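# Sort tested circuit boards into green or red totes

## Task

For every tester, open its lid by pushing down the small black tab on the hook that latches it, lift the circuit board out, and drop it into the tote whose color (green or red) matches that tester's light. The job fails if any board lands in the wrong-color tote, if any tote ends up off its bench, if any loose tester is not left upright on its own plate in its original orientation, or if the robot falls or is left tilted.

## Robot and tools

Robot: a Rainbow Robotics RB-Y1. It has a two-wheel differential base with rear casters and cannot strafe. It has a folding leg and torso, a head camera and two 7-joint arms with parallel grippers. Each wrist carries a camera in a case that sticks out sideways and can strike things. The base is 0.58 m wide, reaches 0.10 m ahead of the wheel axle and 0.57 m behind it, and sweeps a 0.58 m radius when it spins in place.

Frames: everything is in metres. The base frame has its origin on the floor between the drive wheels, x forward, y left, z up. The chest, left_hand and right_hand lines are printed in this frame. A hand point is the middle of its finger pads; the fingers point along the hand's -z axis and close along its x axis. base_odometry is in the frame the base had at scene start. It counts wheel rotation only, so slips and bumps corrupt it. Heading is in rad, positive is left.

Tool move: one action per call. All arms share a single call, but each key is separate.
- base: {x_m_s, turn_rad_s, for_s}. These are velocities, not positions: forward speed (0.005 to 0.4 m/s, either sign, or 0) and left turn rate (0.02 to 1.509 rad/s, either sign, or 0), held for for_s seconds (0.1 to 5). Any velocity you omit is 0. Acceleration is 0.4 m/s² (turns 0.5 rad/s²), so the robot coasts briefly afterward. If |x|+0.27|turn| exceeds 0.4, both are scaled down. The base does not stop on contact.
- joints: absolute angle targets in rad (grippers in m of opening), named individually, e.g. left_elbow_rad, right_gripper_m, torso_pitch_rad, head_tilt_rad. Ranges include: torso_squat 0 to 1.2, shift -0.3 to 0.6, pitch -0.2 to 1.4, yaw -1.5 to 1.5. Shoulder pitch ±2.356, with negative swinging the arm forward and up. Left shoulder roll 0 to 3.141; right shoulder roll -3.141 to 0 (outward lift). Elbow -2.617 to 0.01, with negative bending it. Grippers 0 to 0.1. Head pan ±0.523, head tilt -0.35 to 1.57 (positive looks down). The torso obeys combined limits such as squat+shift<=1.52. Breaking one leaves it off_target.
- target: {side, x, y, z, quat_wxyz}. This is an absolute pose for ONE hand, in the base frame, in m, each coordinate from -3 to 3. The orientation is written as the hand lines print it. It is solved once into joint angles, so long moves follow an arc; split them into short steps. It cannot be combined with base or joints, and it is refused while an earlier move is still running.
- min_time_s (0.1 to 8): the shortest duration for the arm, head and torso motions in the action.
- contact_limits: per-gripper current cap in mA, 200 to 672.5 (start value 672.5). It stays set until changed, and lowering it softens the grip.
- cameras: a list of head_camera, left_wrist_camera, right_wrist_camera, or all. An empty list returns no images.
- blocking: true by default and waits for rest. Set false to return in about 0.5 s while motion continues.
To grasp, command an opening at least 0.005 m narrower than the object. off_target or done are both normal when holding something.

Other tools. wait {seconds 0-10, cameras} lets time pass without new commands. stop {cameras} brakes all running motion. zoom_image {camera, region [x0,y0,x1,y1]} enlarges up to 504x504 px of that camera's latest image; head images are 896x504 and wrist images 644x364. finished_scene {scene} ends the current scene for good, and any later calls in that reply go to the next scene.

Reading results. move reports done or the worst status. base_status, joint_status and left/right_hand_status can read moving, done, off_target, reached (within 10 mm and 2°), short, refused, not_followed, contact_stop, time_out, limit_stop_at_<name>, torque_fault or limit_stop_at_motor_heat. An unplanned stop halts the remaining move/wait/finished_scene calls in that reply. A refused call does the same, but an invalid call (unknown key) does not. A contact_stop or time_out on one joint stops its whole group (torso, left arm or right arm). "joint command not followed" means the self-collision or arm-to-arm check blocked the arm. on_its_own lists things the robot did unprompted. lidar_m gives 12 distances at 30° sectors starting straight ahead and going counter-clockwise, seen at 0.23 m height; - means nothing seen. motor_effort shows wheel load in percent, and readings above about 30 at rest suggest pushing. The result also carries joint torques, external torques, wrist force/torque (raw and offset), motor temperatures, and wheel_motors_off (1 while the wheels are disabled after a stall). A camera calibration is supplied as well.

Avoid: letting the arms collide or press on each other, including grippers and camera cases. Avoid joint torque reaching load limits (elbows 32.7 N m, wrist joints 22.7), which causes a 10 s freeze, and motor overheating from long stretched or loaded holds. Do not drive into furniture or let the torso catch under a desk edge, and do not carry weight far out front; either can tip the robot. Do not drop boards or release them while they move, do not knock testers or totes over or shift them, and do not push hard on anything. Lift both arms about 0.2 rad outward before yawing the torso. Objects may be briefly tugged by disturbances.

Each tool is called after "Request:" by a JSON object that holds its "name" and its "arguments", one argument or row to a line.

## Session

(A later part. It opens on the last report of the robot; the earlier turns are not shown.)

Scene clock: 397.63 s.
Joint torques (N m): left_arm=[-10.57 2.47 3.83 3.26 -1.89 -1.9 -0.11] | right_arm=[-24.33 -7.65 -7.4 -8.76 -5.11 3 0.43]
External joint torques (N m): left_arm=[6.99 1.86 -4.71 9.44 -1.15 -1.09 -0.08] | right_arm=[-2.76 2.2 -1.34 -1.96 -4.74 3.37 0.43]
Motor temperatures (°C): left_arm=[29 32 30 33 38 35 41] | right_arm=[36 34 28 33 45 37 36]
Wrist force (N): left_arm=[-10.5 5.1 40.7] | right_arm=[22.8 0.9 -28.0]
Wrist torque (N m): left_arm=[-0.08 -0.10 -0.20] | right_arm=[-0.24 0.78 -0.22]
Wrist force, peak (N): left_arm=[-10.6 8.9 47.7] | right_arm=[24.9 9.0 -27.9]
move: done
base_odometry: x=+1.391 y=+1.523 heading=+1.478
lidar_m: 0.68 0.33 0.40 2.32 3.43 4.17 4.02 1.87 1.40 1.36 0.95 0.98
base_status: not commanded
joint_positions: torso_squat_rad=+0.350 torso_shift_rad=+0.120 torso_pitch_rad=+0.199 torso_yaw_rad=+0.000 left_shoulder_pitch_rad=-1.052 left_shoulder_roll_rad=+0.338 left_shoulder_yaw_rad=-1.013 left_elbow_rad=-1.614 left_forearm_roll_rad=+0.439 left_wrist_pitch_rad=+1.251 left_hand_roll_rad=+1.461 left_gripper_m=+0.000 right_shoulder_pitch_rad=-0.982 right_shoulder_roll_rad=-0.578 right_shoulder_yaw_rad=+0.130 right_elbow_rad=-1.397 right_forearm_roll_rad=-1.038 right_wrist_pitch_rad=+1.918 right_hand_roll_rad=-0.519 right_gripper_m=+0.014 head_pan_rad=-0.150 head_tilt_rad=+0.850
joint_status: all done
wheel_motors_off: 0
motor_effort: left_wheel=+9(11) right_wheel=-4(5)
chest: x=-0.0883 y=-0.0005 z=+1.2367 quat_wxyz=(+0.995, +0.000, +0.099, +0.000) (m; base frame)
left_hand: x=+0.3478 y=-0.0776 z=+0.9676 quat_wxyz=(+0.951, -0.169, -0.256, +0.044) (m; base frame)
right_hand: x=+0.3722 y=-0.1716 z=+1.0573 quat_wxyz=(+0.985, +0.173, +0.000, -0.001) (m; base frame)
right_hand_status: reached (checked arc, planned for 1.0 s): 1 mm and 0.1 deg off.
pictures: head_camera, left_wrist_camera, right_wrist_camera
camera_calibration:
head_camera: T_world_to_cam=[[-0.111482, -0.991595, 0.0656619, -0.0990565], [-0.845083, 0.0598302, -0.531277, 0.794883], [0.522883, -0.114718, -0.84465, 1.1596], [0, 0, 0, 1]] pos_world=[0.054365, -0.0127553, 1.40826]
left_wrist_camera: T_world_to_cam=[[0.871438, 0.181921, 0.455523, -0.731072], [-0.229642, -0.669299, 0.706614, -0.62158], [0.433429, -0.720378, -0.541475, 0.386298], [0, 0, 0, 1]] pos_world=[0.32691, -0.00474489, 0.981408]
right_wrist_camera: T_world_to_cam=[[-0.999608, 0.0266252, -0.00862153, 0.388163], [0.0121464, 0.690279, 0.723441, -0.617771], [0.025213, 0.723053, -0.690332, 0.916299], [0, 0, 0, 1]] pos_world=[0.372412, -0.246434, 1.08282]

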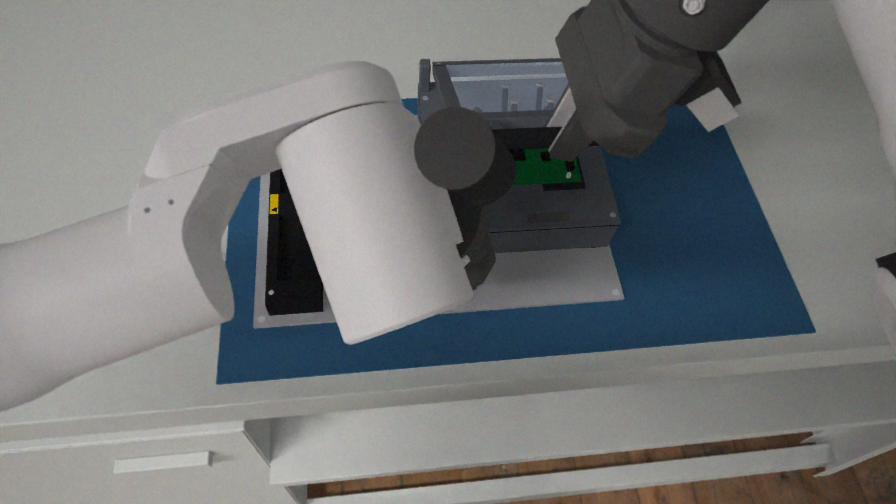

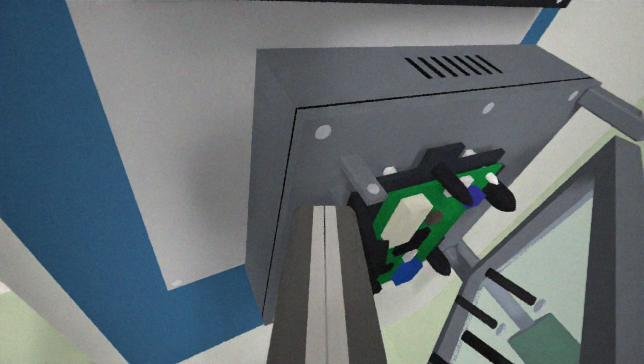

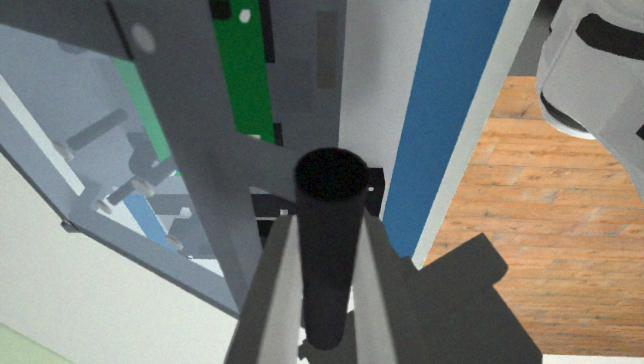

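Request:
{"name": "move", "arguments": {
  "target": {"side":"left","x":0.30,"y":-0.05,"z":1.0,"quat_wxyz":[0.766,0,-0.643,0]},
  "cameras": ["left_wrist_camera","head_camera"]
}}

Request:
{"name": "move", "arguments": {
  "target": {"side":"left","x":0.38,"y":-0.085,"z":0.995,"quat_wxyz":[0.766,0,-0.643,0]},
  "cameras": ["left_wrist_camera","head_camera","right_wrist_camera"]
}}

Scene clock: 415.63 s.
Joint torques (N m): left_arm=[-12.17 -2.61 7.19 -4.82 -1.23 0.25 -0.24] | right_arm=[-22.35 -8.96 -6.93 -7.54 -1.25 -0.48 0.43]
External joint torques (N m): left_arm=[0.7 0.11 0.26 0.56 0.6 -0.22 -0.19] | right_arm=[-0.78 0.88 -0.87 -0.74 -0.87 -0.11 0.43]
Motor temperatures (°C): left_arm=[29 32 30 33 38 35 41] | right_arm=[36 34 28 33 46 37 36]
Wrist force (N): left_arm=[-7.5 1.1 -4.7] | right_arm=[4.6 6.6 -17.9]
Wrist torque (N m): left_arm=[-0.09 -0.68 -0.18] | right_arm=[-0.03 1.19 0.31]
Wrist force, peak (N): left_arm=[18.1 -15.4 83.6] | right_arm=[23.0 1.0 -28.3]
move: done
base_odometry: x=+1.391 y=+1.523 heading=+1.477
lidar_m: 0.69 0.33 0.41 2.32 3.43 4.18 4.01 1.87 1.40 1.35 0.95 0.97
base_status: not commanded
joint_positions: torso_squat_rad=+0.350 torso_shift_rad=+0.120 torso_pitch_rad=+0.200 torso_yaw_rad=+0.000 left_shoulder_pitch_rad=-1.008 left_shoulder_roll_rad=+0.171 left_shoulder_yaw_rad=-1.600 left_elbow_rad=-1.623 left_forearm_roll_rad=-0.596 left_wrist_pitch_rad=+1.786 left_hand_roll_rad=+1.816 left_gripper_m=+0.000 right_shoulder_pitch_rad=-0.982 right_shoulder_roll_rad=-0.578 right_shoulder_yaw_rad=+0.130 right_elbow_rad=-1.398 right_forearm_roll_rad=-1.039 right_wrist_pitch_rad=+1.919 right_hand_roll_rad=-0.519 right_gripper_m=+0.014 head_pan_rad=-0.150 head_tilt_rad=+0.850
joint_status: all done
wheel_motors_off: 0
motor_effort: left_wheel=+1(19) right_wheel=-4(12)
chest: x=-0.0877 y=-0.0007 z=+1.2366 quat_wxyz=(+0.995, +0.000, +0.100, +0.000) (m; base frame)
left_hand: x=+0.3002 y=-0.0501 z=+0.9997 quat_wxyz=(+0.766, +0.000, -0.642, +0.000) (m; base frame)
left_hand_status: reached (checked arc, planned for 1.0 s): 0 mm and 0.1 deg off.
right_hand: x=+0.3723 y=-0.1715 z=+1.0571 quat_wxyz=(+0.985, +0.174, +0.001, -0.001) (m; base frame)
pictures: head_camera, left_wrist_camera
camera_calibration:
head_camera: T_world_to_cam=[[-0.111658, -0.991584, 0.0655324, -0.0990424], [-0.845581, 0.0601609, -0.530446, 0.794269], [0.522039, -0.114642, -0.845182, 1.15981], [0, 0, 0, 1]] pos_world=[0.0550934, -0.0130304, 1.40806]
left_wrist_camera: T_world_to_cam=[[0.186688, 0.0149382, 0.982306, -1.03865], [-0.478343, -0.871973, 0.10417, 0.0300239], [0.8581, -0.489327, -0.155642, -0.0575401], [0, 0, 0, 1]] pos_world=[0.257641, 0.0135398, 1.00819]

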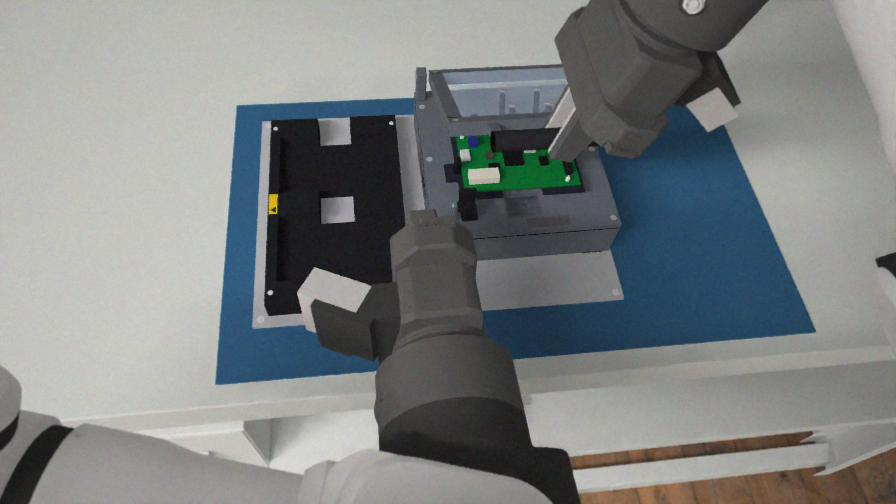

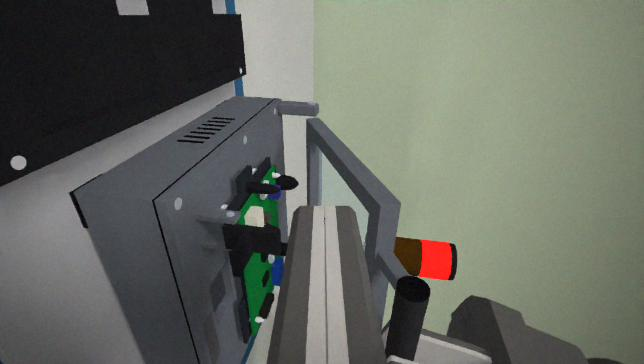

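Scene clock: 416.93 s.
Joint torques (N m): left_arm=[-14.87 -2.23 7.03 -3.25 -1.42 0.78 0.25] | right_arm=[-22.33 -9.05 -7.17 -7.26 -0.86 -0.74 0.54]
External joint torques (N m): left_arm=[1.01 -0.12 0.22 0.97 0.42 0.2 0.3] | right_arm=[-0.76 0.78 -1.11 -0.45 -0.49 -0.36 0.54]
Motor temperatures (°C): left_arm=[29 32 30 33 38 35 41] | right_arm=[36 34 28 33 46 37 36]
Wrist force (N): left_arm=[-7.3 1.2 -4.8] | right_arm=[3.4 7.5 -16.8]
Wrist torque (N m): left_arm=[-0.10 -0.70 -0.21] | right_arm=[0.02 1.21 0.32]
Wrist force, peak (N): left_arm=[-8.3 2.4 -4.1] | right_arm=[5.5 8.9 -19.3]
move: done
base_odometry: x=+1.391 y=+1.523 heading=+1.477
lidar_m: 0.69 0.33 0.41 2.33 3.43 4.18 4.02 1.87 1.40 1.36 0.95 0.98
base_status: not commanded
joint_positions: torso_squat_rad=+0.350 torso_shift_rad=+0.120 torso_pitch_rad=+0.200 torso_yaw_rad=+0.000 left_shoulder_pitch_rad=-1.120 left_shoulder_roll_rad=+0.056 left_shoulder_yaw_rad=-1.496 left_elbow_rad=-1.239 left_forearm_roll_rad=-0.496 left_wrist_pitch_rad=+1.510 left_hand_roll_rad=+1.875 left_gripper_m=+0.000 right_shoulder_pitch_rad=-0.982 right_shoulder_roll_rad=-0.578 right_shoulder_yaw_rad=+0.130 right_elbow_rad=-1.398 right_forearm_roll_rad=-1.039 right_wrist_pitch_rad=+1.919 right_hand_roll_rad=-0.519 right_gripper_m=+0.014 head_pan_rad=-0.150 head_tilt_rad=+0.850
joint_status: all done
wheel_motors_off: 0
motor_effort: left_wheel=-1(2) right_wheel=-3(4)
chest: x=-0.0877 y=-0.0007 z=+1.2366 quat_wxyz=(+0.995, +0.000, +0.100, +0.000) (m; base frame)
left_hand: x=+0.3794 y=-0.0845 z=+0.9955 quat_wxyz=(+0.766, -0.001, -0.642, -0.001) (m; base frame)
left_hand_status: reached (checked arc, planned for 0.7 s): 1 mm and 0.2 deg off.
right_hand: x=+0.3723 y=-0.1715 z=+1.0571 quat_wxyz=(+0.985, +0.174, +0.001, -0.001) (m; base frame)
pictures: head_camera, left_wrist_camera, right_wrist_camera
camera_calibration:
head_camera: T_world_to_cam=[[-0.11167, -0.991585, 0.0654896, -0.0990219], [-0.845582, 0.0601943, -0.530442, 0.794265], [0.522036, -0.114611, -0.845188, 1.15981], [0, 0, 0, 1]] pos_world=[0.0550943, -0.0130713, 1.40806]
left_wrist_camera: T_world_to_cam=[[0.187227, 0.014906, 0.982204, -1.04893], [-0.47937, -0.871357, 0.104601, 0.0384132], [0.857409, -0.490423, -0.155996, -0.142421], [0, 0, 0, 1]] pos_world=[0.336915, -0.0207397, 1.00403]
right_wrist_camera: T_world_to_cam=[[-0.999646, 0.0256024, -0.0073065, 0.386764], [0.0123668, 0.689523, 0.724158, -0.618611], [0.0235782, 0.723811, -0.689595, 0.916036], [0, 0, 0, 1]] pos_world=[0.372678, -0.246392, 1.08249]

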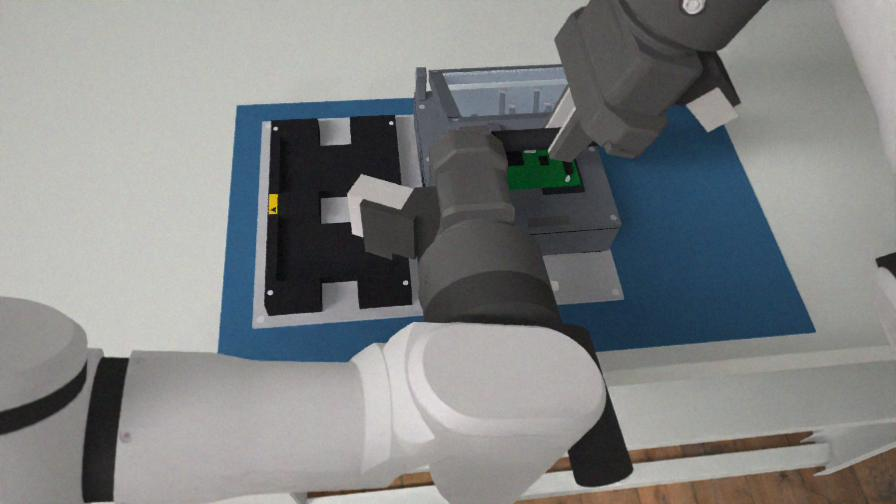

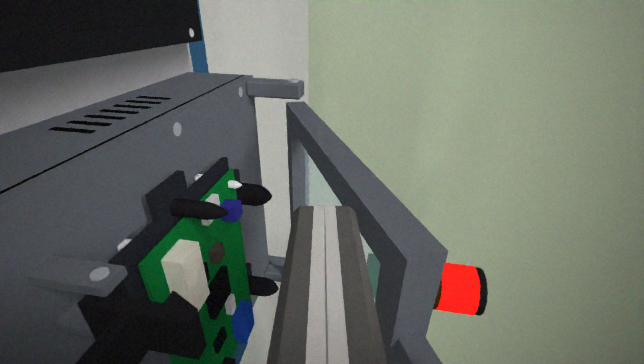

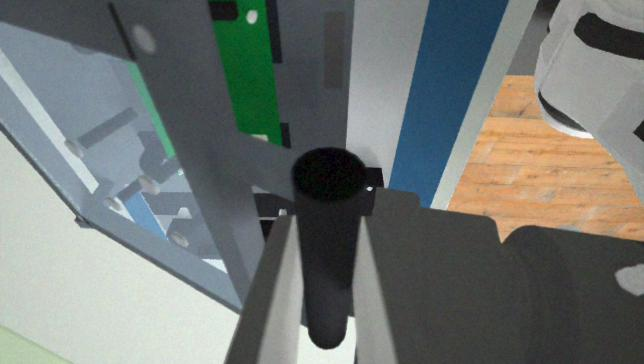

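Request:
{"name": "move", "arguments": {
  "target": {"side":"left","x":0.385,"y":-0.085,"z":1.02,"quat_wxyz":[0.766,0,-0.643,0]},
  "cameras": ["left_wrist_camera","head_camera"]
}}

Scene clock: 440.30 s.
Joint torques (N m): left_arm=[-32.34 3.23 15.84 -4.07 -9.28 3.27 0.22] | right_arm=[-8.33 -3.39 1.11 -2.25 -0.94 4.09 0.65]
External joint torques (N m): left_arm=[-16.11 4.82 8.59 0.24 -7.41 2.79 0.27] | right_arm=[13.27 6.47 7.17 4.54 -0.57 4.48 0.65]
Motor temperatures (°C): left_arm=[29 32 30 33 39 35 41] | right_arm=[36 34 28 33 45 37 36]
Wrist force (N): left_arm=[-42.1 0.0 2.5] | right_arm=[14.4 16.2 10.4]
Wrist torque (N m): left_arm=[-0.20 0.17 -0.46] | right_arm=[0.71 -0.19 -0.41]
Wrist force, peak (N): left_arm=[-55.0 -1.9 -2.7] | right_arm=[13.1 13.1 24.3]
move: done
base_odometry: x=+1.391 y=+1.523 heading=+1.477
lidar_m: 0.68 0.33 0.42 2.32 3.43 4.18 4.01 1.86 1.40 1.36 0.95 0.97
base_status: not commanded
joint_positions: torso_squat_rad=+0.350 torso_shift_rad=+0.120 torso_pitch_rad=+0.200 torso_yaw_rad=+0.000 left_shoulder_pitch_rad=-1.151 left_shoulder_roll_rad=+0.082 left_shoulder_yaw_rad=-1.461 left_elbow_rad=-1.308 left_forearm_roll_rad=-0.471 left_wrist_pitch_rad=+1.537 left_hand_roll_rad=+1.823 left_gripper_m=+0.000 right_shoulder_pitch_rad=-0.986 right_shoulder_roll_rad=-0.579 right_shoulder_yaw_rad=+0.128 right_elbow_rad=-1.399 right_forearm_roll_rad=-1.039 right_wrist_pitch_rad=+1.918 right_hand_roll_rad=-0.519 right_gripper_m=+0.014 head_pan_rad=-0.150 head_tilt_rad=+0.850
joint_status: all done
wheel_motors_off: 0
motor_effort: left_wheel=+1(2) right_wheel=-2(4)
chest: x=-0.0877 y=-0.0007 z=+1.2366 quat_wxyz=(+0.995, +0.000, +0.100, +0.000) (m; base frame)
left_hand: x=+0.3837 y=-0.0856 z=+1.0169 quat_wxyz=(+0.766, +0.000, -0.642, +0.000) (m; base frame)
left_hand_status: reached (checked arc, planned for 0.3 s): 3 mm and 0.1 deg off.
right_hand: x=+0.3738 y=-0.1716 z=+1.0593 quat_wxyz=(+0.985, +0.175, -0.002, +0.000) (m; base frame)
pictures: head_camera, left_wrist_camera
camera_calibration:
head_camera: T_world_to_cam=[[-0.111762, -0.991571, 0.0655407, -0.0990831], [-0.845634, 0.0602585, -0.530351, 0.794187], [0.521932, -0.114697, -0.845241, 1.15984], [0, 0, 0, 1]] pos_world=[0.0551614, -0.0130748, 1.40803]
left_wrist_camera: T_world_to_cam=[[0.186981, 0.0150261, 0.982249, -1.07065], [-0.477708, -0.872308, 0.104281, 0.036868], [0.85839, -0.488726, -0.155927, -0.143652], [0, 0, 0, 1]] pos_world=[0.341114, -0.0219587, 1.02541]

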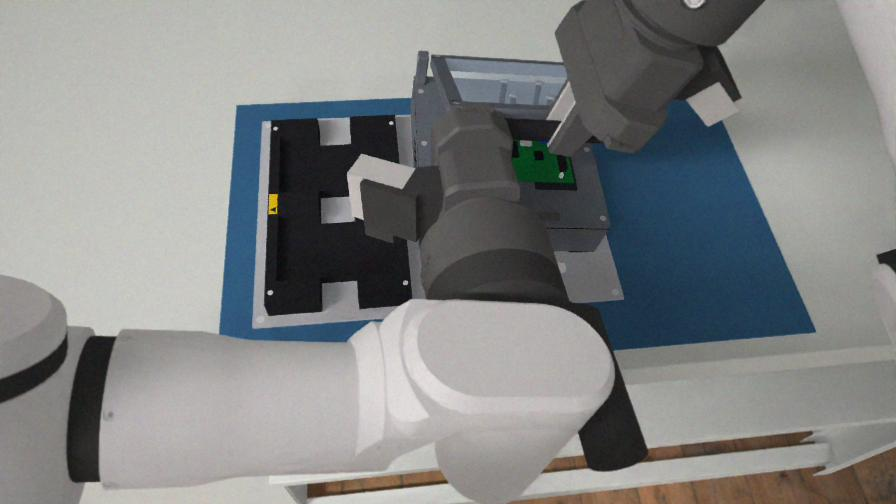

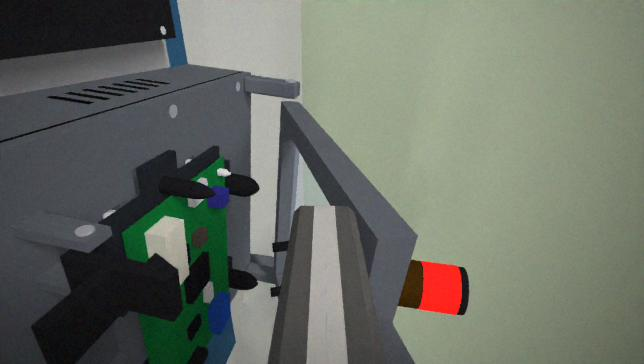

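Request:
{"name": "move", "arguments": {
  "joints": {"right_gripper_m":0.06},
  "cameras": []
}}

Request:
{"name": "move", "arguments": {
  "target": {"side":"right","x":0.345,"y":-0.20,"z":1.12,"quat_wxyz":[0.985,0.174,0,0]},
  "cameras": []
}}

Request:
{"name": "move", "arguments": {
  "target": {"side":"right","x":0.25,"y":-0.28,"z":1.16,"quat_wxyz":[0.985,0.174,0,0]},
  "cameras": ["left_wrist_camera","head_camera"]
}}

Request:
{"name": "move", "arguments": {
  "target": {"side":"left","x":0.41,"y":-0.085,"z":1.06,"quat_wxyz":[0.766,0,-0.643,0]},
  "min_time_s": 1.5,
  "cameras": ["left_wrist_camera","head_camera"]
}}

Scene clock: 452.43 s.
Joint torques (N m): left_arm=[-16.39 -0.28 8.6 -4.32 -1.68 0.82 0.18] | right_arm=[-19.13 -10.64 -5.66 -4.58 1.49 -3.43 0.29]
External joint torques (N m): left_arm=[-0.11 1.23 1.31 -0.04 0.19 0.34 0.23] | right_arm=[2.44 -0.81 0.4 2.22 1.86 -3.06 0.29]
Motor temperatures (°C): left_arm=[30 32 30 33 40 35 41] | right_arm=[36 34 28 33 45 37 36]
Wrist force (N): left_arm=[-8.4 1.3 -4.5] | right_arm=[-13.8 10.8 -5.8]
Wrist torque (N m): left_arm=[-0.13 -0.79 -0.19] | right_arm=[0.02 1.01 0.43]
Wrist force, peak (N): left_arm=[-42.2 -0.1 2.7] | right_arm=[15.2 16.5 10.3]
move: done
base_odometry: x=+1.391 y=+1.523 heading=+1.477
lidar_m: 0.67 0.33 0.40 2.33 3.43 4.19 4.02 1.87 1.39 1.36 0.95 0.98
base_status: not commanded
joint_positions: torso_squat_rad=+0.350 torso_shift_rad=+0.120 torso_pitch_rad=+0.199 torso_yaw_rad=+0.000 left_shoulder_pitch_rad=-1.155 left_shoulder_roll_rad=+0.082 left_shoulder_yaw_rad=-1.459 left_elbow_rad=-1.308 left_forearm_roll_rad=-0.472 left_wrist_pitch_rad=+1.537 left_hand_roll_rad=+1.823 left_gripper_m=+0.000 right_shoulder_pitch_rad=-0.983 right_shoulder_roll_rad=-0.577 right_shoulder_yaw_rad=+0.130 right_elbow_rad=-1.398 right_forearm_roll_rad=-1.039 right_wrist_pitch_rad=+1.920 right_hand_roll_rad=-0.519 right_gripper_m=+0.060 head_pan_rad=-0.150 head_tilt_rad=+0.850
joint_status: all done
wheel_motors_off: 0
motor_effort: left_wheel=+1(2) right_wheel=+1(4)
chest: x=-0.0882 y=-0.0007 z=+1.2366 quat_wxyz=(+0.995, +0.000, +0.100, +0.000) (m; base frame)
left_hand: x=+0.3848 y=-0.0856 z=+1.0199 quat_wxyz=(+0.764, +0.000, -0.645, +0.000) (m; base frame)
right_hand: x=+0.3720 y=-0.1711 z=+1.0579 quat_wxyz=(+0.985, +0.174, +0.000, +0.000) (m; base frame)
pictures: none
No camera images: "cameras" was empty.

Scene clock: 453.40 s.
Joint torques (N m): left_arm=[-16.19 -0.29 8.3 -4.06 -1.99 0.7 0.27] | right_arm=[-19.03 -10.48 -7.03 -3.93 -0.28 -0.41 0.13]
External joint torques (N m): left_arm=[0.1 1.23 1.03 0.23 -0.12 0.22 0.32] | right_arm=[1.22 1.05 1.18 0.63 0.03 0.05 0.12]
Motor temperatures (°C): left_arm=[30 32 30 33 40 35 41] | right_arm=[36 34 28 33 45 37 36]
Wrist force (N): left_arm=[-10.1 1.1 -3.9] | right_arm=[2.4 8.4 -12.7]
Wrist torque (N m): left_arm=[-0.15 -0.76 -0.18] | right_arm=[0.11 0.87 0.52]
Wrist force, peak (N): left_arm=[-11.2 1.8 -3.8] | right_arm=[12.6 10.2 -19.0]
move: done
base_odometry: x=+1.391 y=+1.523 heading=+1.477
lidar_m: 0.68 0.33 0.41 2.32 3.43 4.18 4.01 1.88 1.40 1.36 0.94 0.98
base_status: not commanded
joint_positions: torso_squat_rad=+0.350 torso_shift_rad=+0.120 torso_pitch_rad=+0.200 torso_yaw_rad=+0.000 left_shoulder_pitch_rad=-1.155 left_shoulder_roll_rad=+0.083 left_shoulder_yaw_rad=-1.459 left_elbow_rad=-1.308 left_forearm_roll_rad=-0.472 left_wrist_pitch_rad=+1.537 left_hand_roll_rad=+1.823 left_gripper_m=+0.000 right_shoulder_pitch_rad=-1.016 right_shoulder_roll_rad=-0.840 right_shoulder_yaw_rad=+0.223 right_elbow_rad=-1.560 right_forearm_roll_rad=-1.366 right_wrist_pitch_rad=+1.919 right_hand_roll_rad=-0.683 right_gripper_m=+0.060 head_pan_rad=-0.150 head_tilt_rad=+0.850
joint_status: all done
wheel_motors_off: 0
motor_effort: left_wheel=+1(3) right_wheel=-1(2)
chest: x=-0.0879 y=-0.0008 z=+1.2366 quat_wxyz=(+0.995, +0.000, +0.100, +0.000) (m; base frame)
left_hand: x=+0.3850 y=-0.0856 z=+1.0197 quat_wxyz=(+0.764, +0.000, -0.645, +0.000) (m; base frame)
right_hand: x=+0.3454 y=-0.2000 z=+1.1198 quat_wxyz=(+0.985, +0.174, +0.000, +0.000) (m; base frame)
right_hand_status: reached (checked arc, planned for 0.6 s): 0 mm and 0.0 deg off.
pictures: none
No camera images: "cameras" was empty.

Scene clock: 454.53 s.
Joint torques (N m): left_arm=[-16.37 -0.46 8.35 -3.69 -1.98 0.67 0.19] | right_arm=[-11.98 -14.28 -9.82 -1.21 -0.24 -0.73 -0.29]
External joint torques (N m): left_arm=[-0.07 1.06 1.07 0.6 -0.12 0.19 0.25] | right_arm=[1.47 1 -0.24 0.1 0.06 -0.24 -0.29]
Motor temperatures (°C): left_arm=[30 32 30 33 40 35 41] | right_arm=[36 34 28 33 45 37 36]
Wrist force (N): left_arm=[-10.3 1.1 -3.8] | right_arm=[2.2 8.6 -12.9]
Wrist torque (N m): left_arm=[-0.11 -0.73 -0.19] | right_arm=[0.06 0.85 0.50]
Wrist force, peak (N): left_arm=[-11.4 1.5 -3.7] | right_arm=[2.5 9.0 -13.3]
move: done
base_odometry: x=+1.391 y=+1.523 heading=+1.477
lidar_m: 0.68 0.34 0.41 2.32 3.44 4.18 4.02 1.88 1.40 1.36 0.95 0.98
base_status: not commanded
joint_positions: torso_squat_rad=+0.350 torso_shift_rad=+0.120 torso_pitch_rad=+0.200 torso_yaw_rad=+0.000 left_shoulder_pitch_rad=-1.155 left_shoulder_roll_rad=+0.083 left_shoulder_yaw_rad=-1.459 left_elbow_rad=-1.308 left_forearm_roll_rad=-0.472 left_wrist_pitch_rad=+1.537 left_hand_roll_rad=+1.823 left_gripper_m=+0.000 right_shoulder_pitch_rad=-0.666 right_shoulder_roll_rad=-1.276 right_shoulder_yaw_rad=+0.009 right_elbow_rad=-1.921 right_forearm_roll_rad=-1.765 right_wrist_pitch_rad=+1.835 right_hand_roll_rad=-0.727 right_gripper_m=+0.060 head_pan_rad=-0.150 head_tilt_rad=+0.850
joint_status: all done
wheel_motors_off: 0
motor_effort: left_wheel=+3(3) right_wheel=+0(3)
chest: x=-0.0879 y=-0.0007 z=+1.2366 quat_wxyz=(+0.995, +0.000, +0.100, +0.000) (m; base frame)
left_hand: x=+0.3850 y=-0.0856 z=+1.0196 quat_wxyz=(+0.764, +0.000, -0.645, +0.000) (m; base frame)
right_hand: x=+0.2501 y=-0.2800 z=+1.1602 quat_wxyz=(+0.985, +0.173, +0.000, +0.000) (m; base frame)
right_hand_status: reached (checked arc, planned for 0.8 s): 0 mm and 0.1 deg off.
pictures: head_camera, left_wrist_camera
camera_calibration:
head_camera: T_world_to_cam=[[-0.111743, -0.991576, 0.0655094, -0.0990573], [-0.845474, 0.0602232, -0.530611, 0.794384], [0.522195, -0.114679, -0.84508, 1.15977], [0, 0, 0, 1]] pos_world=[0.0549345, -0.0130623, 1.4081]
left_wrist_camera: T_world_to_cam=[[0.180942, 0.0162144, 0.98336, -1.0723], [-0.477716, -0.872539, 0.102288, 0.0391882], [0.859679, -0.488275, -0.150133, -0.150722], [0, 0, 0, 1]] pos_world=[0.342317, -0.0220141, 1.02782]

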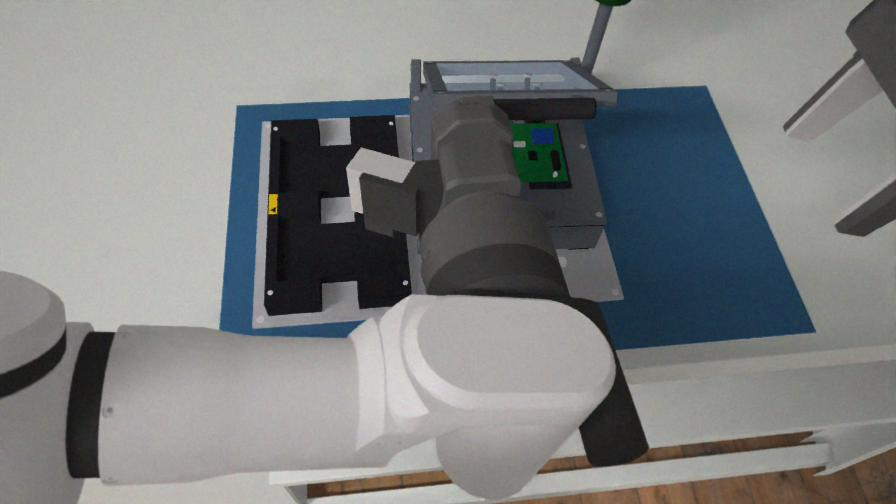

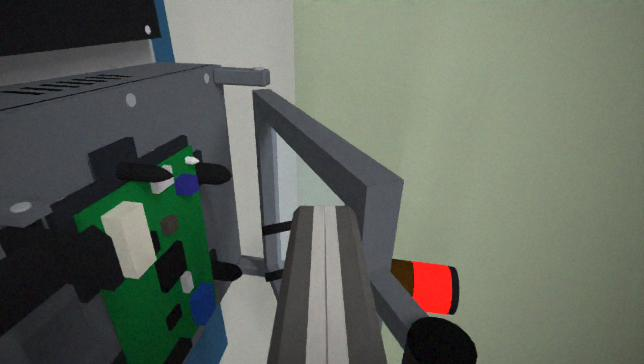

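Scene clock: 456.37 s.
Joint torques (N m): left_arm=[-19.11 2.66 10.03 -3.88 -2.17 0.21 -0.24] | right_arm=[-12.01 -14.4 -9.56 -1.25 -0.26 -0.72 -0.21]
External joint torques (N m): left_arm=[-1.58 2.74 2.04 0.26 -0.28 -0.11 -0.19] | right_arm=[1.44 0.89 0.03 0.05 0.04 -0.23 -0.22]
Motor temperatures (°C): left_arm=[30 32 30 33 40 35 41] | right_arm=[36 34 28 33 45 37 36]
Wrist force (N): left_arm=[-11.6 0.7 -2.0] | right_arm=[1.9 8.7 -12.7]
Wrist torque (N m): left_arm=[-0.09 -0.74 -0.21] | right_arm=[0.05 0.81 0.50]
Wrist force, peak (N): left_arm=[-13.2 0.9 -3.3] | right_arm=[2.3 9.1 -12.9]
move: done
base_odometry: x=+1.391 y=+1.523 heading=+1.477
lidar_m: 0.67 0.33 0.40 2.32 3.43 4.18 4.02 1.88 1.39 1.36 0.94 0.97
base_status: not commanded
joint_positions: torso_squat_rad=+0.350 torso_shift_rad=+0.120 torso_pitch_rad=+0.200 torso_yaw_rad=+0.000 left_shoulder_pitch_rad=-1.230 left_shoulder_roll_rad=+0.132 left_shoulder_yaw_rad=-1.375 left_elbow_rad=-1.370 left_forearm_roll_rad=-0.401 left_wrist_pitch_rad=+1.522 left_hand_roll_rad=+1.737 left_gripper_m=+0.000 right_shoulder_pitch_rad=-0.666 right_shoulder_roll_rad=-1.276 right_shoulder_yaw_rad=+0.009 right_elbow_rad=-1.921 right_forearm_roll_rad=-1.765 right_wrist_pitch_rad=+1.835 right_hand_roll_rad=-0.727 right_gripper_m=+0.060 head_pan_rad=-0.150 head_tilt_rad=+0.850
joint_status: all done
wheel_motors_off: 0
motor_effort: left_wheel=+2(3) right_wheel=-1(3)
chest: x=-0.0879 y=-0.0007 z=+1.2366 quat_wxyz=(+0.995, +0.000, +0.100, +0.000) (m; base frame)
left_hand: x=+0.4096 y=-0.0852 z=+1.0596 quat_wxyz=(+0.766, +0.000, -0.643, +0.000) (m; base frame)
left_hand_status: reached (checked arc, planned for 1.5 s): 1 mm and 0.1 deg off.
right_hand: x=+0.2501 y=-0.2800 z=+1.1602 quat_wxyz=(+0.985, +0.173, +0.000, +0.000) (m; base frame)
pictures: head_camera, left_wrist_camera
camera_calibration:
head_camera: T_world_to_cam=[[-0.111743, -0.991576, 0.0655094, -0.0990573], [-0.845473, 0.0602233, -0.530611, 0.794385], [0.522196, -0.114679, -0.84508, 1.15977], [0, 0, 0, 1]] pos_world=[0.0549345, -0.0130623, 1.4081]
left_wrist_camera: T_world_to_cam=[[0.186174, 0.015388, 0.982396, -1.11724], [-0.478103, -0.872093, 0.104266, 0.045302], [0.858345, -0.489098, -0.155004, -0.159951], [0, 0, 0, 1]] pos_world=[0.366953, -0.021532, 1.06805]

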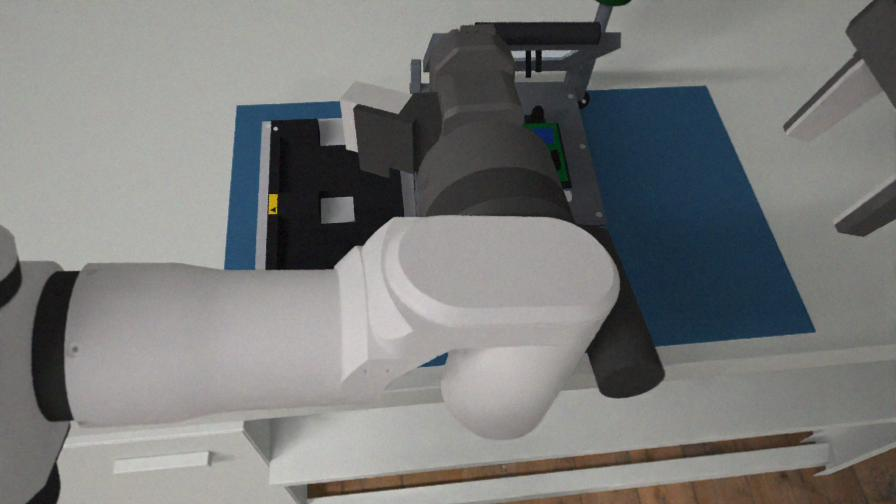

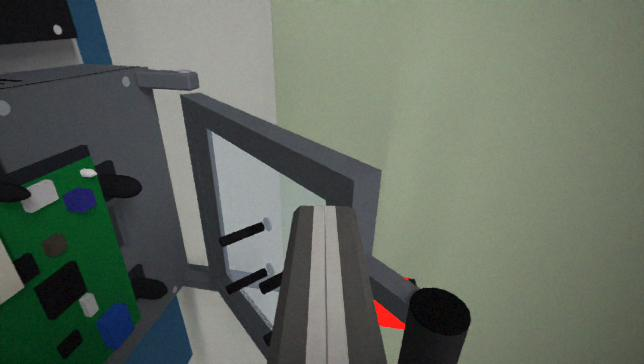

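Request:
{"name": "move", "arguments": {
  "target": {"side":"left","x":0.45,"y":-0.085,"z":1.085,"quat_wxyz":[0.766,0,-0.643,0]},
  "min_time_s": 1.5,
  "cameras": []
}}

Request:
{"name": "move", "arguments": {
  "target": {"side":"left","x":0.50,"y":-0.085,"z":1.085,"quat_wxyz":[0.766,0,-0.643,0]},
  "min_time_s": 2,
  "cameras": ["left_wrist_camera","head_camera"]
}}

Request:
{"name": "move", "arguments": {
  "target": {"side":"left","x":0.535,"y":-0.085,"z":1.08,"quat_wxyz":[0.766,0,-0.643,0]},
  "min_time_s": 2,
  "cameras": ["left_wrist_camera","head_camera"]
}}

Scene clock: 464.83 s.
Joint torques (N m): left_arm=[-19.87 4.33 10.09 -1.84 -1.82 0.13 -0.21] | right_arm=[-11.89 -14.48 -9.62 -1.24 -0.3 -0.68 -0.18]
External joint torques (N m): left_arm=[-0.77 3 1.98 1.92 0.07 -0.11 -0.16] | right_arm=[1.56 0.8 -0.03 0.06 0 -0.19 -0.18]
Motor temperatures (°C): left_arm=[30 32 30 33 39 35 41] | right_arm=[36 34 29 33 45 37 36]
Wrist force (N): left_arm=[-10.4 0.7 -1.5] | right_arm=[2.3 9.0 -12.8]
Wrist torque (N m): left_arm=[-0.19 -0.77 -0.21] | right_arm=[0.04 0.87 0.49]
Wrist force, peak (N): left_arm=[-11.8 0.7 -2.3] | right_arm=[2.3 9.0 -13.0]
move: done
base_odometry: x=+1.391 y=+1.523 heading=+1.477
lidar_m: 0.68 0.33 0.41 2.31 3.42 4.18 4.03 1.87 1.40 1.36 0.95 0.98
base_status: not commanded
joint_positions: torso_squat_rad=+0.350 torso_shift_rad=+0.120 torso_pitch_rad=+0.200 torso_yaw_rad=+0.000 left_shoulder_pitch_rad=-1.303 left_shoulder_roll_rad=+0.146 left_shoulder_yaw_rad=-1.303 left_elbow_rad=-1.283 left_forearm_roll_rad=-0.341 left_wrist_pitch_rad=+1.417 left_hand_roll_rad=+1.700 left_gripper_m=+0.000 right_shoulder_pitch_rad=-0.666 right_shoulder_roll_rad=-1.276 right_shoulder_yaw_rad=+0.009 right_elbow_rad=-1.921 right_forearm_roll_rad=-1.765 right_wrist_pitch_rad=+1.835 right_hand_roll_rad=-0.727 right_gripper_m=+0.060 head_pan_rad=-0.150 head_tilt_rad=+0.850
joint_status: all done
wheel_motors_off: 0
motor_effort: left_wheel=+1(3) right_wheel=-1(3)
chest: x=-0.0879 y=-0.0007 z=+1.2366 quat_wxyz=(+0.995, +0.000, +0.100, +0.000) (m; base frame)
left_hand: x=+0.4490 y=-0.0849 z=+1.0849 quat_wxyz=(+0.766, -0.001, -0.643, +0.000) (m; base frame)
left_hand_status: reached (checked arc, planned for 1.5 s): 1 mm and 0.1 deg off.
right_hand: x=+0.2501 y=-0.2800 z=+1.1602 quat_wxyz=(+0.985, +0.173, +0.000, +0.000) (m; base frame)
pictures: none
No camera images: "cameras" was empty.

Scene clock: 467.17 s.
Joint torques (N m): left_arm=[-20.83 1.67 8.39 -1.54 -1.32 -0.08 0.39] | right_arm=[-11.86 -14.42 -9.96 -1.32 -0.32 -0.8 -0.07]
External joint torques (N m): left_arm=[-0.02 -0.89 1.43 1.52 0.44 -0.4 0.45] | right_arm=[1.59 0.86 -0.37 -0.02 -0.02 -0.32 -0.07]
Motor temperatures (°C): left_arm=[30 32 30 33 39 35 41] | right_arm=[36 34 29 33 45 37 36]
Wrist force (N): left_arm=[-8.6 1.3 -2.1] | right_arm=[2.3 8.9 -12.6]
Wrist torque (N m): left_arm=[-0.04 -0.78 -0.20] | right_arm=[0.02 0.86 0.50]
Wrist force, peak (N): left_arm=[-10.8 2.6 -1.7] | right_arm=[2.4 9.0 -13.1]
move: done
base_odometry: x=+1.391 y=+1.523 heading=+1.477
lidar_m: 0.67 0.33 0.41 2.31 3.43 4.18 4.02 1.87 1.39 1.35 0.95 0.97
base_status: not commanded
joint_positions: torso_squat_rad=+0.350 torso_shift_rad=+0.120 torso_pitch_rad=+0.200 torso_yaw_rad=+0.000 left_shoulder_pitch_rad=-1.374 left_shoulder_roll_rad=+0.087 left_shoulder_yaw_rad=-1.274 left_elbow_rad=-0.995 left_forearm_roll_rad=-0.311 left_wrist_pitch_rad=+1.206 left_hand_roll_rad=+1.738 left_gripper_m=+0.000 right_shoulder_pitch_rad=-0.666 right_shoulder_roll_rad=-1.276 right_shoulder_yaw_rad=+0.009 right_elbow_rad=-1.921 right_forearm_roll_rad=-1.765 right_wrist_pitch_rad=+1.835 right_hand_roll_rad=-0.727 right_gripper_m=+0.060 head_pan_rad=-0.150 head_tilt_rad=+0.850
joint_status: all done
wheel_motors_off: 0
motor_effort: left_wheel=+1(4) right_wheel=-1(2)
chest: x=-0.0879 y=-0.0007 z=+1.2366 quat_wxyz=(+0.995, +0.000, +0.100, +0.000) (m; base frame)
left_hand: x=+0.4997 y=-0.0848 z=+1.0849 quat_wxyz=(+0.766, +0.000, -0.643, +0.000) (m; base frame)
left_hand_status: reached (checked arc, planned for 2.0 s): 0 mm and 0.1 deg off.
right_hand: x=+0.2501 y=-0.2800 z=+1.1602 quat_wxyz=(+0.985, +0.173, +0.000, +0.000) (m; base frame)
pictures: head_camera, left_wrist_camera
camera_calibration:
head_camera: T_world_to_cam=[[-0.111738, -0.991576, 0.0655097, -0.099056], [-0.845474, 0.0602188, -0.530611, 0.794384], [0.522196, -0.114676, -0.84508, 1.15977], [0, 0, 0, 1]] pos_world=[0.0549346, -0.0130602, 1.4081]
left_wrist_camera: T_world_to_cam=[[0.186035, 0.0148681, 0.982431, -1.15893], [-0.478423, -0.871974, 0.103792, 0.0868369], [0.858197, -0.489326, -0.155105, -0.233035], [0, 0, 0, 1]] pos_world=[0.457136, -0.0210798, 1.09341]

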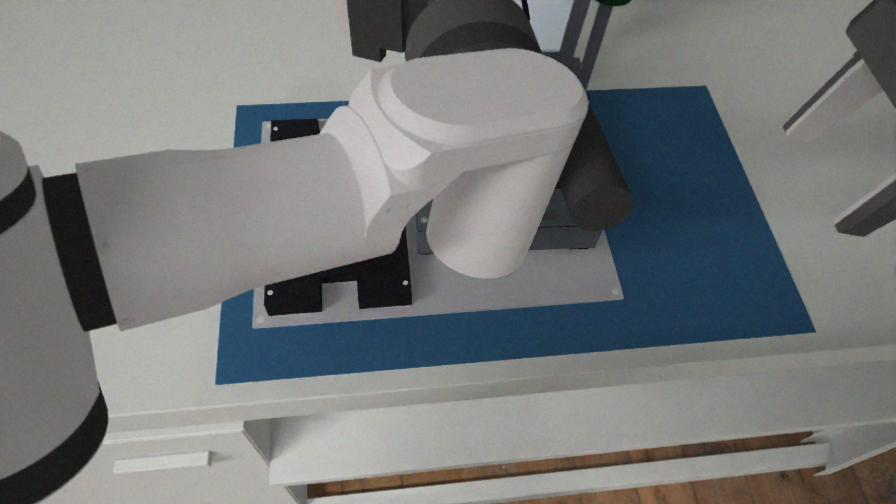

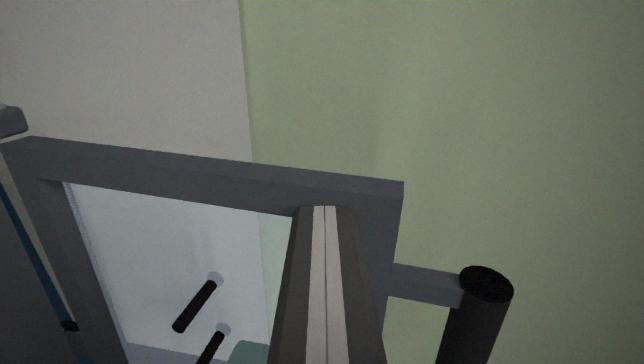

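Scene clock: 469.50 s.
Joint torques (N m): left_arm=[-20.65 7.04 4.1 1.12 -0.92 1.83 0.41] | right_arm=[-12.25 -14.36 -9.54 -1.19 -0.2 -0.68 -0.19]
External joint torques (N m): left_arm=[1.19 3.42 -0.95 3.09 0.64 1.38 0.47] | right_arm=[1.21 0.92 0.05 0.12 0.09 -0.2 -0.19]
Motor temperatures (°C): left_arm=[30 32 30 33 39 35 41] | right_arm=[36 34 29 33 45 37 36]
Wrist force (N): left_arm=[-8.7 -3.5 -3.5] | right_arm=[2.2 8.7 -12.7]
Wrist torque (N m): left_arm=[-0.15 -0.83 -0.21] | right_arm=[0.06 0.84 0.50]
Wrist force, peak (N): left_arm=[-10.7 -8.8 -4.2] | right_arm=[2.4 9.1 -13.2]
move: done
base_odometry: x=+1.391 y=+1.523 heading=+1.477
lidar_m: 0.67 0.34 0.40 2.32 3.42 4.17 4.03 1.87 1.40 1.35 0.94 0.97
base_status: not commanded
joint_positions: torso_squat_rad=+0.350 torso_shift_rad=+0.120 torso_pitch_rad=+0.200 torso_yaw_rad=+0.000 left_shoulder_pitch_rad=-1.448 left_shoulder_roll_rad=-0.001 left_shoulder_yaw_rad=-1.297 left_elbow_rad=-0.687 left_forearm_roll_rad=-0.279 left_wrist_pitch_rad=+0.999 left_hand_roll_rad=+1.810 left_gripper_m=+0.000 right_shoulder_pitch_rad=-0.666 right_shoulder_roll_rad=-1.276 right_shoulder_yaw_rad=+0.009 right_elbow_rad=-1.921 right_forearm_roll_rad=-1.765 right_wrist_pitch_rad=+1.835 right_hand_roll_rad=-0.727 right_gripper_m=+0.060 head_pan_rad=-0.150 head_tilt_rad=+0.850
joint_status: all done
wheel_motors_off: 0
motor_effort: left_wheel=+1(3) right_wheel=-1(3)
chest: x=-0.0879 y=-0.0008 z=+1.2366 quat_wxyz=(+0.995, +0.001, +0.100, +0.000) (m; base frame)
left_hand: x=+0.5344 y=-0.0855 z=+1.0807 quat_wxyz=(+0.767, -0.005, -0.641, -0.004) (m; base frame)
left_hand_status: reached (checked arc, planned for 2.0 s): 1 mm and 0.8 deg off.
right_hand: x=+0.2500 y=-0.2801 z=+1.1602 quat_wxyz=(+0.985, +0.173, +0.000, +0.000) (m; base frame)
pictures: head_camera, left_wrist_camera
camera_calibration:
head_camera: T_world_to_cam=[[-0.111864, -0.991568, 0.0654141, -0.0990326], [-0.845438, 0.0603712, -0.530651, 0.794415], [0.522227, -0.114664, -0.845063, 1.15977], [0, 0, 0, 1]] pos_world=[0.0548894, -0.0131736, 1.40811]
left_wrist_camera: T_world_to_cam=[[0.189437, 0.0156502, 0.981768, -1.16225], [-0.489016, -0.865543, 0.108155, 0.104708], [0.851456, -0.500589, -0.156313, -0.259813], [0, 0, 0, 1]] pos_world=[0.492597, -0.0212412, 1.08913]

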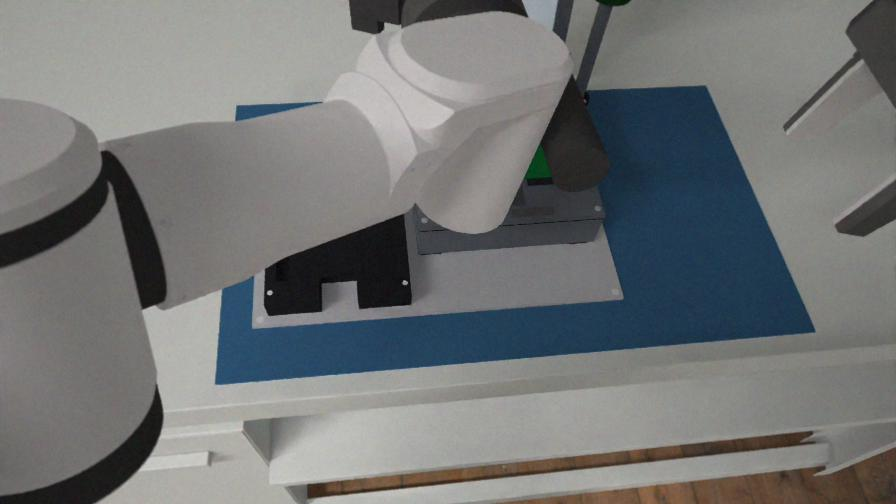

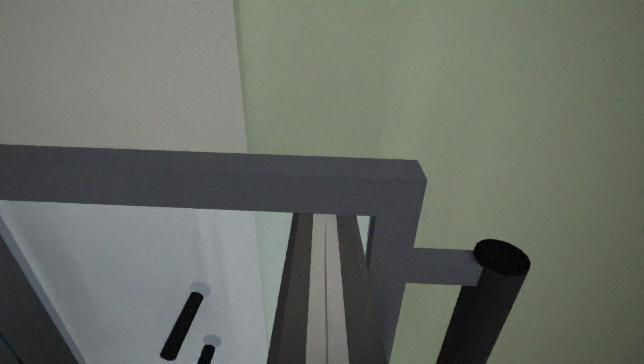

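Request:
{"name": "move", "arguments": {
  "target": {"side":"left","x":0.515,"y":-0.085,"z":1.085,"quat_wxyz":[0.766,0,-0.643,0]},
  "min_time_s": 1,
  "cameras": ["left_wrist_camera"]
}}

Request:
{"name": "move", "arguments": {
  "target": {"side":"left","x":0.49,"y":-0.085,"z":1.085,"quat_wxyz":[0.766,0,-0.643,0]},
  "min_time_s": 1,
  "cameras": ["left_wrist_camera"]
}}

Scene clock: 479.30 s.
Joint torques (N m): left_arm=[-19.2 4.32 4.88 -2.7 -1.18 0.55 -0.26] | right_arm=[-12.01 -14.46 -9.64 -1.31 -0.33 -0.76 -0.2]
External joint torques (N m): left_arm=[2.13 1.13 -1.4 -0.32 0.52 0.15 -0.2] | right_arm=[1.44 0.83 -0.06 -0.01 -0.03 -0.27 -0.2]
Motor temperatures (°C): left_arm=[30 32 30 33 39 35 41] | right_arm=[36 34 29 33 45 37 36]
Wrist force (N): left_arm=[-8.1 0.9 -4.2] | right_arm=[1.9 8.7 -12.6]
Wrist torque (N m): left_arm=[-0.07 -0.77 -0.21] | right_arm=[0.07 0.83 0.49]
Wrist force, peak (N): left_arm=[-8.6 -7.9 -5.7] | right_arm=[2.5 8.9 -13.2]
move: done
base_odometry: x=+1.391 y=+1.523 heading=+1.477
lidar_m: 0.67 0.33 0.40 2.33 3.43 4.18 4.02 1.86 1.40 1.36 0.95 0.98
base_status: not commanded
joint_positions: torso_squat_rad=+0.350 torso_shift_rad=+0.120 torso_pitch_rad=+0.200 torso_yaw_rad=+0.000 left_shoulder_pitch_rad=-1.420 left_shoulder_roll_rad=+0.053 left_shoulder_yaw_rad=-1.302 left_elbow_rad=-0.869 left_forearm_roll_rad=-0.276 left_wrist_pitch_rad=+1.135 left_hand_roll_rad=+1.778 left_gripper_m=+0.000 right_shoulder_pitch_rad=-0.666 right_shoulder_roll_rad=-1.276 right_shoulder_yaw_rad=+0.009 right_elbow_rad=-1.921 right_forearm_roll_rad=-1.765 right_wrist_pitch_rad=+1.835 right_hand_roll_rad=-0.727 right_gripper_m=+0.060 head_pan_rad=-0.150 head_tilt_rad=+0.850
joint_status: all done
wheel_motors_off: 0
motor_effort: left_wheel=+2(3) right_wheel=+0(2)
chest: x=-0.0879 y=-0.0007 z=+1.2366 quat_wxyz=(+0.995, +0.000, +0.100, +0.000) (m; base frame)
left_hand: x=+0.5152 y=-0.0851 z=+1.0851 quat_wxyz=(+0.766, +0.001, -0.643, +0.001) (m; base frame)
left_hand_status: reached (checked arc, planned for 1.0 s): 0 mm and 0.2 deg off.
right_hand: x=+0.2501 y=-0.2800 z=+1.1602 quat_wxyz=(+0.985, +0.173, +0.000, +0.000) (m; base frame)
pictures: left_wrist_camera
camera_calibration:
left_wrist_camera: T_world_to_cam=[[0.18427, 0.0159571, 0.982746, -1.16128], [-0.475715, -0.873503, 0.103382, 0.0928494], [0.860081, -0.486557, -0.15337, -0.249064], [0, 0, 0, 1]] pos_world=[0.472374, -0.0215491, 1.09344]

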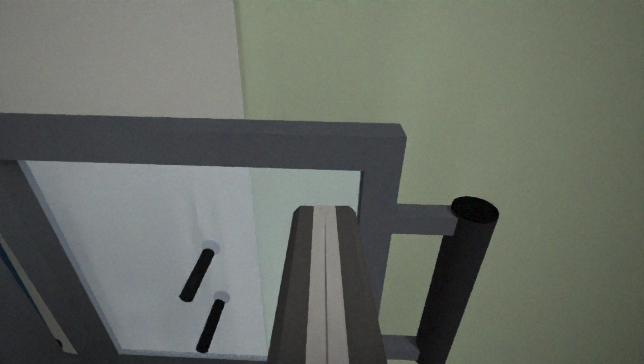

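Scene clock: 480.63 s.
Joint torques (N m): left_arm=[-18.59 3.92 6.28 -3.06 -1.52 0.6 -0.23] | right_arm=[-11.75 -14.34 -9.67 -1.14 -0.29 -0.73 -0.21]
External joint torques (N m): left_arm=[1.97 1.32 -1.03 -0.24 0.27 0.25 -0.18] | right_arm=[1.7 0.95 -0.08 0.16 0 -0.25 -0.21]
Motor temperatures (°C): left_arm=[30 32 30 33 39 35 41] | right_arm=[36 34 29 33 45 37 36]
Wrist force (N): left_arm=[-8.2 0.8 -4.6] | right_arm=[2.3 8.8 -12.6]
Wrist torque (N m): left_arm=[-0.05 -0.78 -0.19] | right_arm=[0.04 0.87 0.52]
Wrist force, peak (N): left_arm=[-8.5 1.2 -4.6] | right_arm=[2.3 9.0 -13.1]
move: done
base_odometry: x=+1.391 y=+1.523 heading=+1.477
lidar_m: 0.68 0.33 0.41 2.32 3.43 4.17 4.02 1.88 1.39 1.35 0.95 0.97
base_status: not commanded
joint_positions: torso_squat_rad=+0.350 torso_shift_rad=+0.120 torso_pitch_rad=+0.200 torso_yaw_rad=+0.000 left_shoulder_pitch_rad=-1.381 left_shoulder_roll_rad=+0.104 left_shoulder_yaw_rad=-1.313 left_elbow_rad=-1.052 left_forearm_roll_rad=-0.286 left_wrist_pitch_rad=+1.258 left_hand_roll_rad=+1.755 left_gripper_m=+0.000 right_shoulder_pitch_rad=-0.666 right_shoulder_roll_rad=-1.276 right_shoulder_yaw_rad=+0.009 right_elbow_rad=-1.921 right_forearm_roll_rad=-1.765 right_wrist_pitch_rad=+1.835 right_hand_roll_rad=-0.727 right_gripper_m=+0.060 head_pan_rad=-0.150 head_tilt_rad=+0.850
joint_status: all done
wheel_motors_off: 0
motor_effort: left_wheel=+1(3) right_wheel=-1(1)
chest: x=-0.0879 y=-0.0007 z=+1.2366 quat_wxyz=(+0.995, +0.000, +0.100, +0.000) (m; base frame)
left_hand: x=+0.4901 y=-0.0852 z=+1.0851 quat_wxyz=(+0.766, +0.001, -0.643, +0.001) (m; base frame)
left_hand_status: reached (checked arc, planned for 1.0 s): 0 mm and 0.1 deg off.
right_hand: x=+0.2501 y=-0.2800 z=+1.1602 quat_wxyz=(+0.985, +0.173, +0.000, +0.000) (m; base frame)
pictures: left_wrist_camera
camera_calibration:
left_wrist_camera: T_world_to_cam=[[0.184399, 0.0158982, 0.982723, -1.1567], [-0.476049, -0.873312, 0.103454, 0.0809218], [0.859869, -0.486901, -0.153469, -0.227374], [0, 0, 0, 1]] pos_world=[0.447329, -0.0216494, 1.09345]

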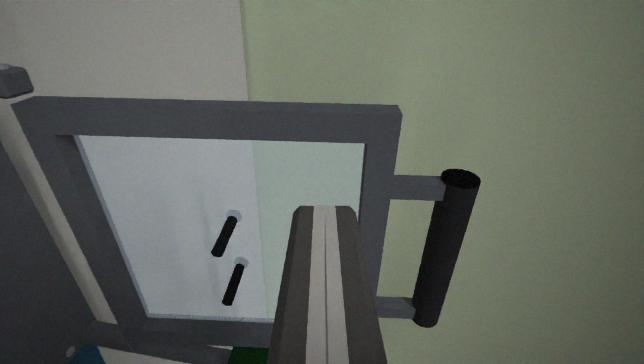

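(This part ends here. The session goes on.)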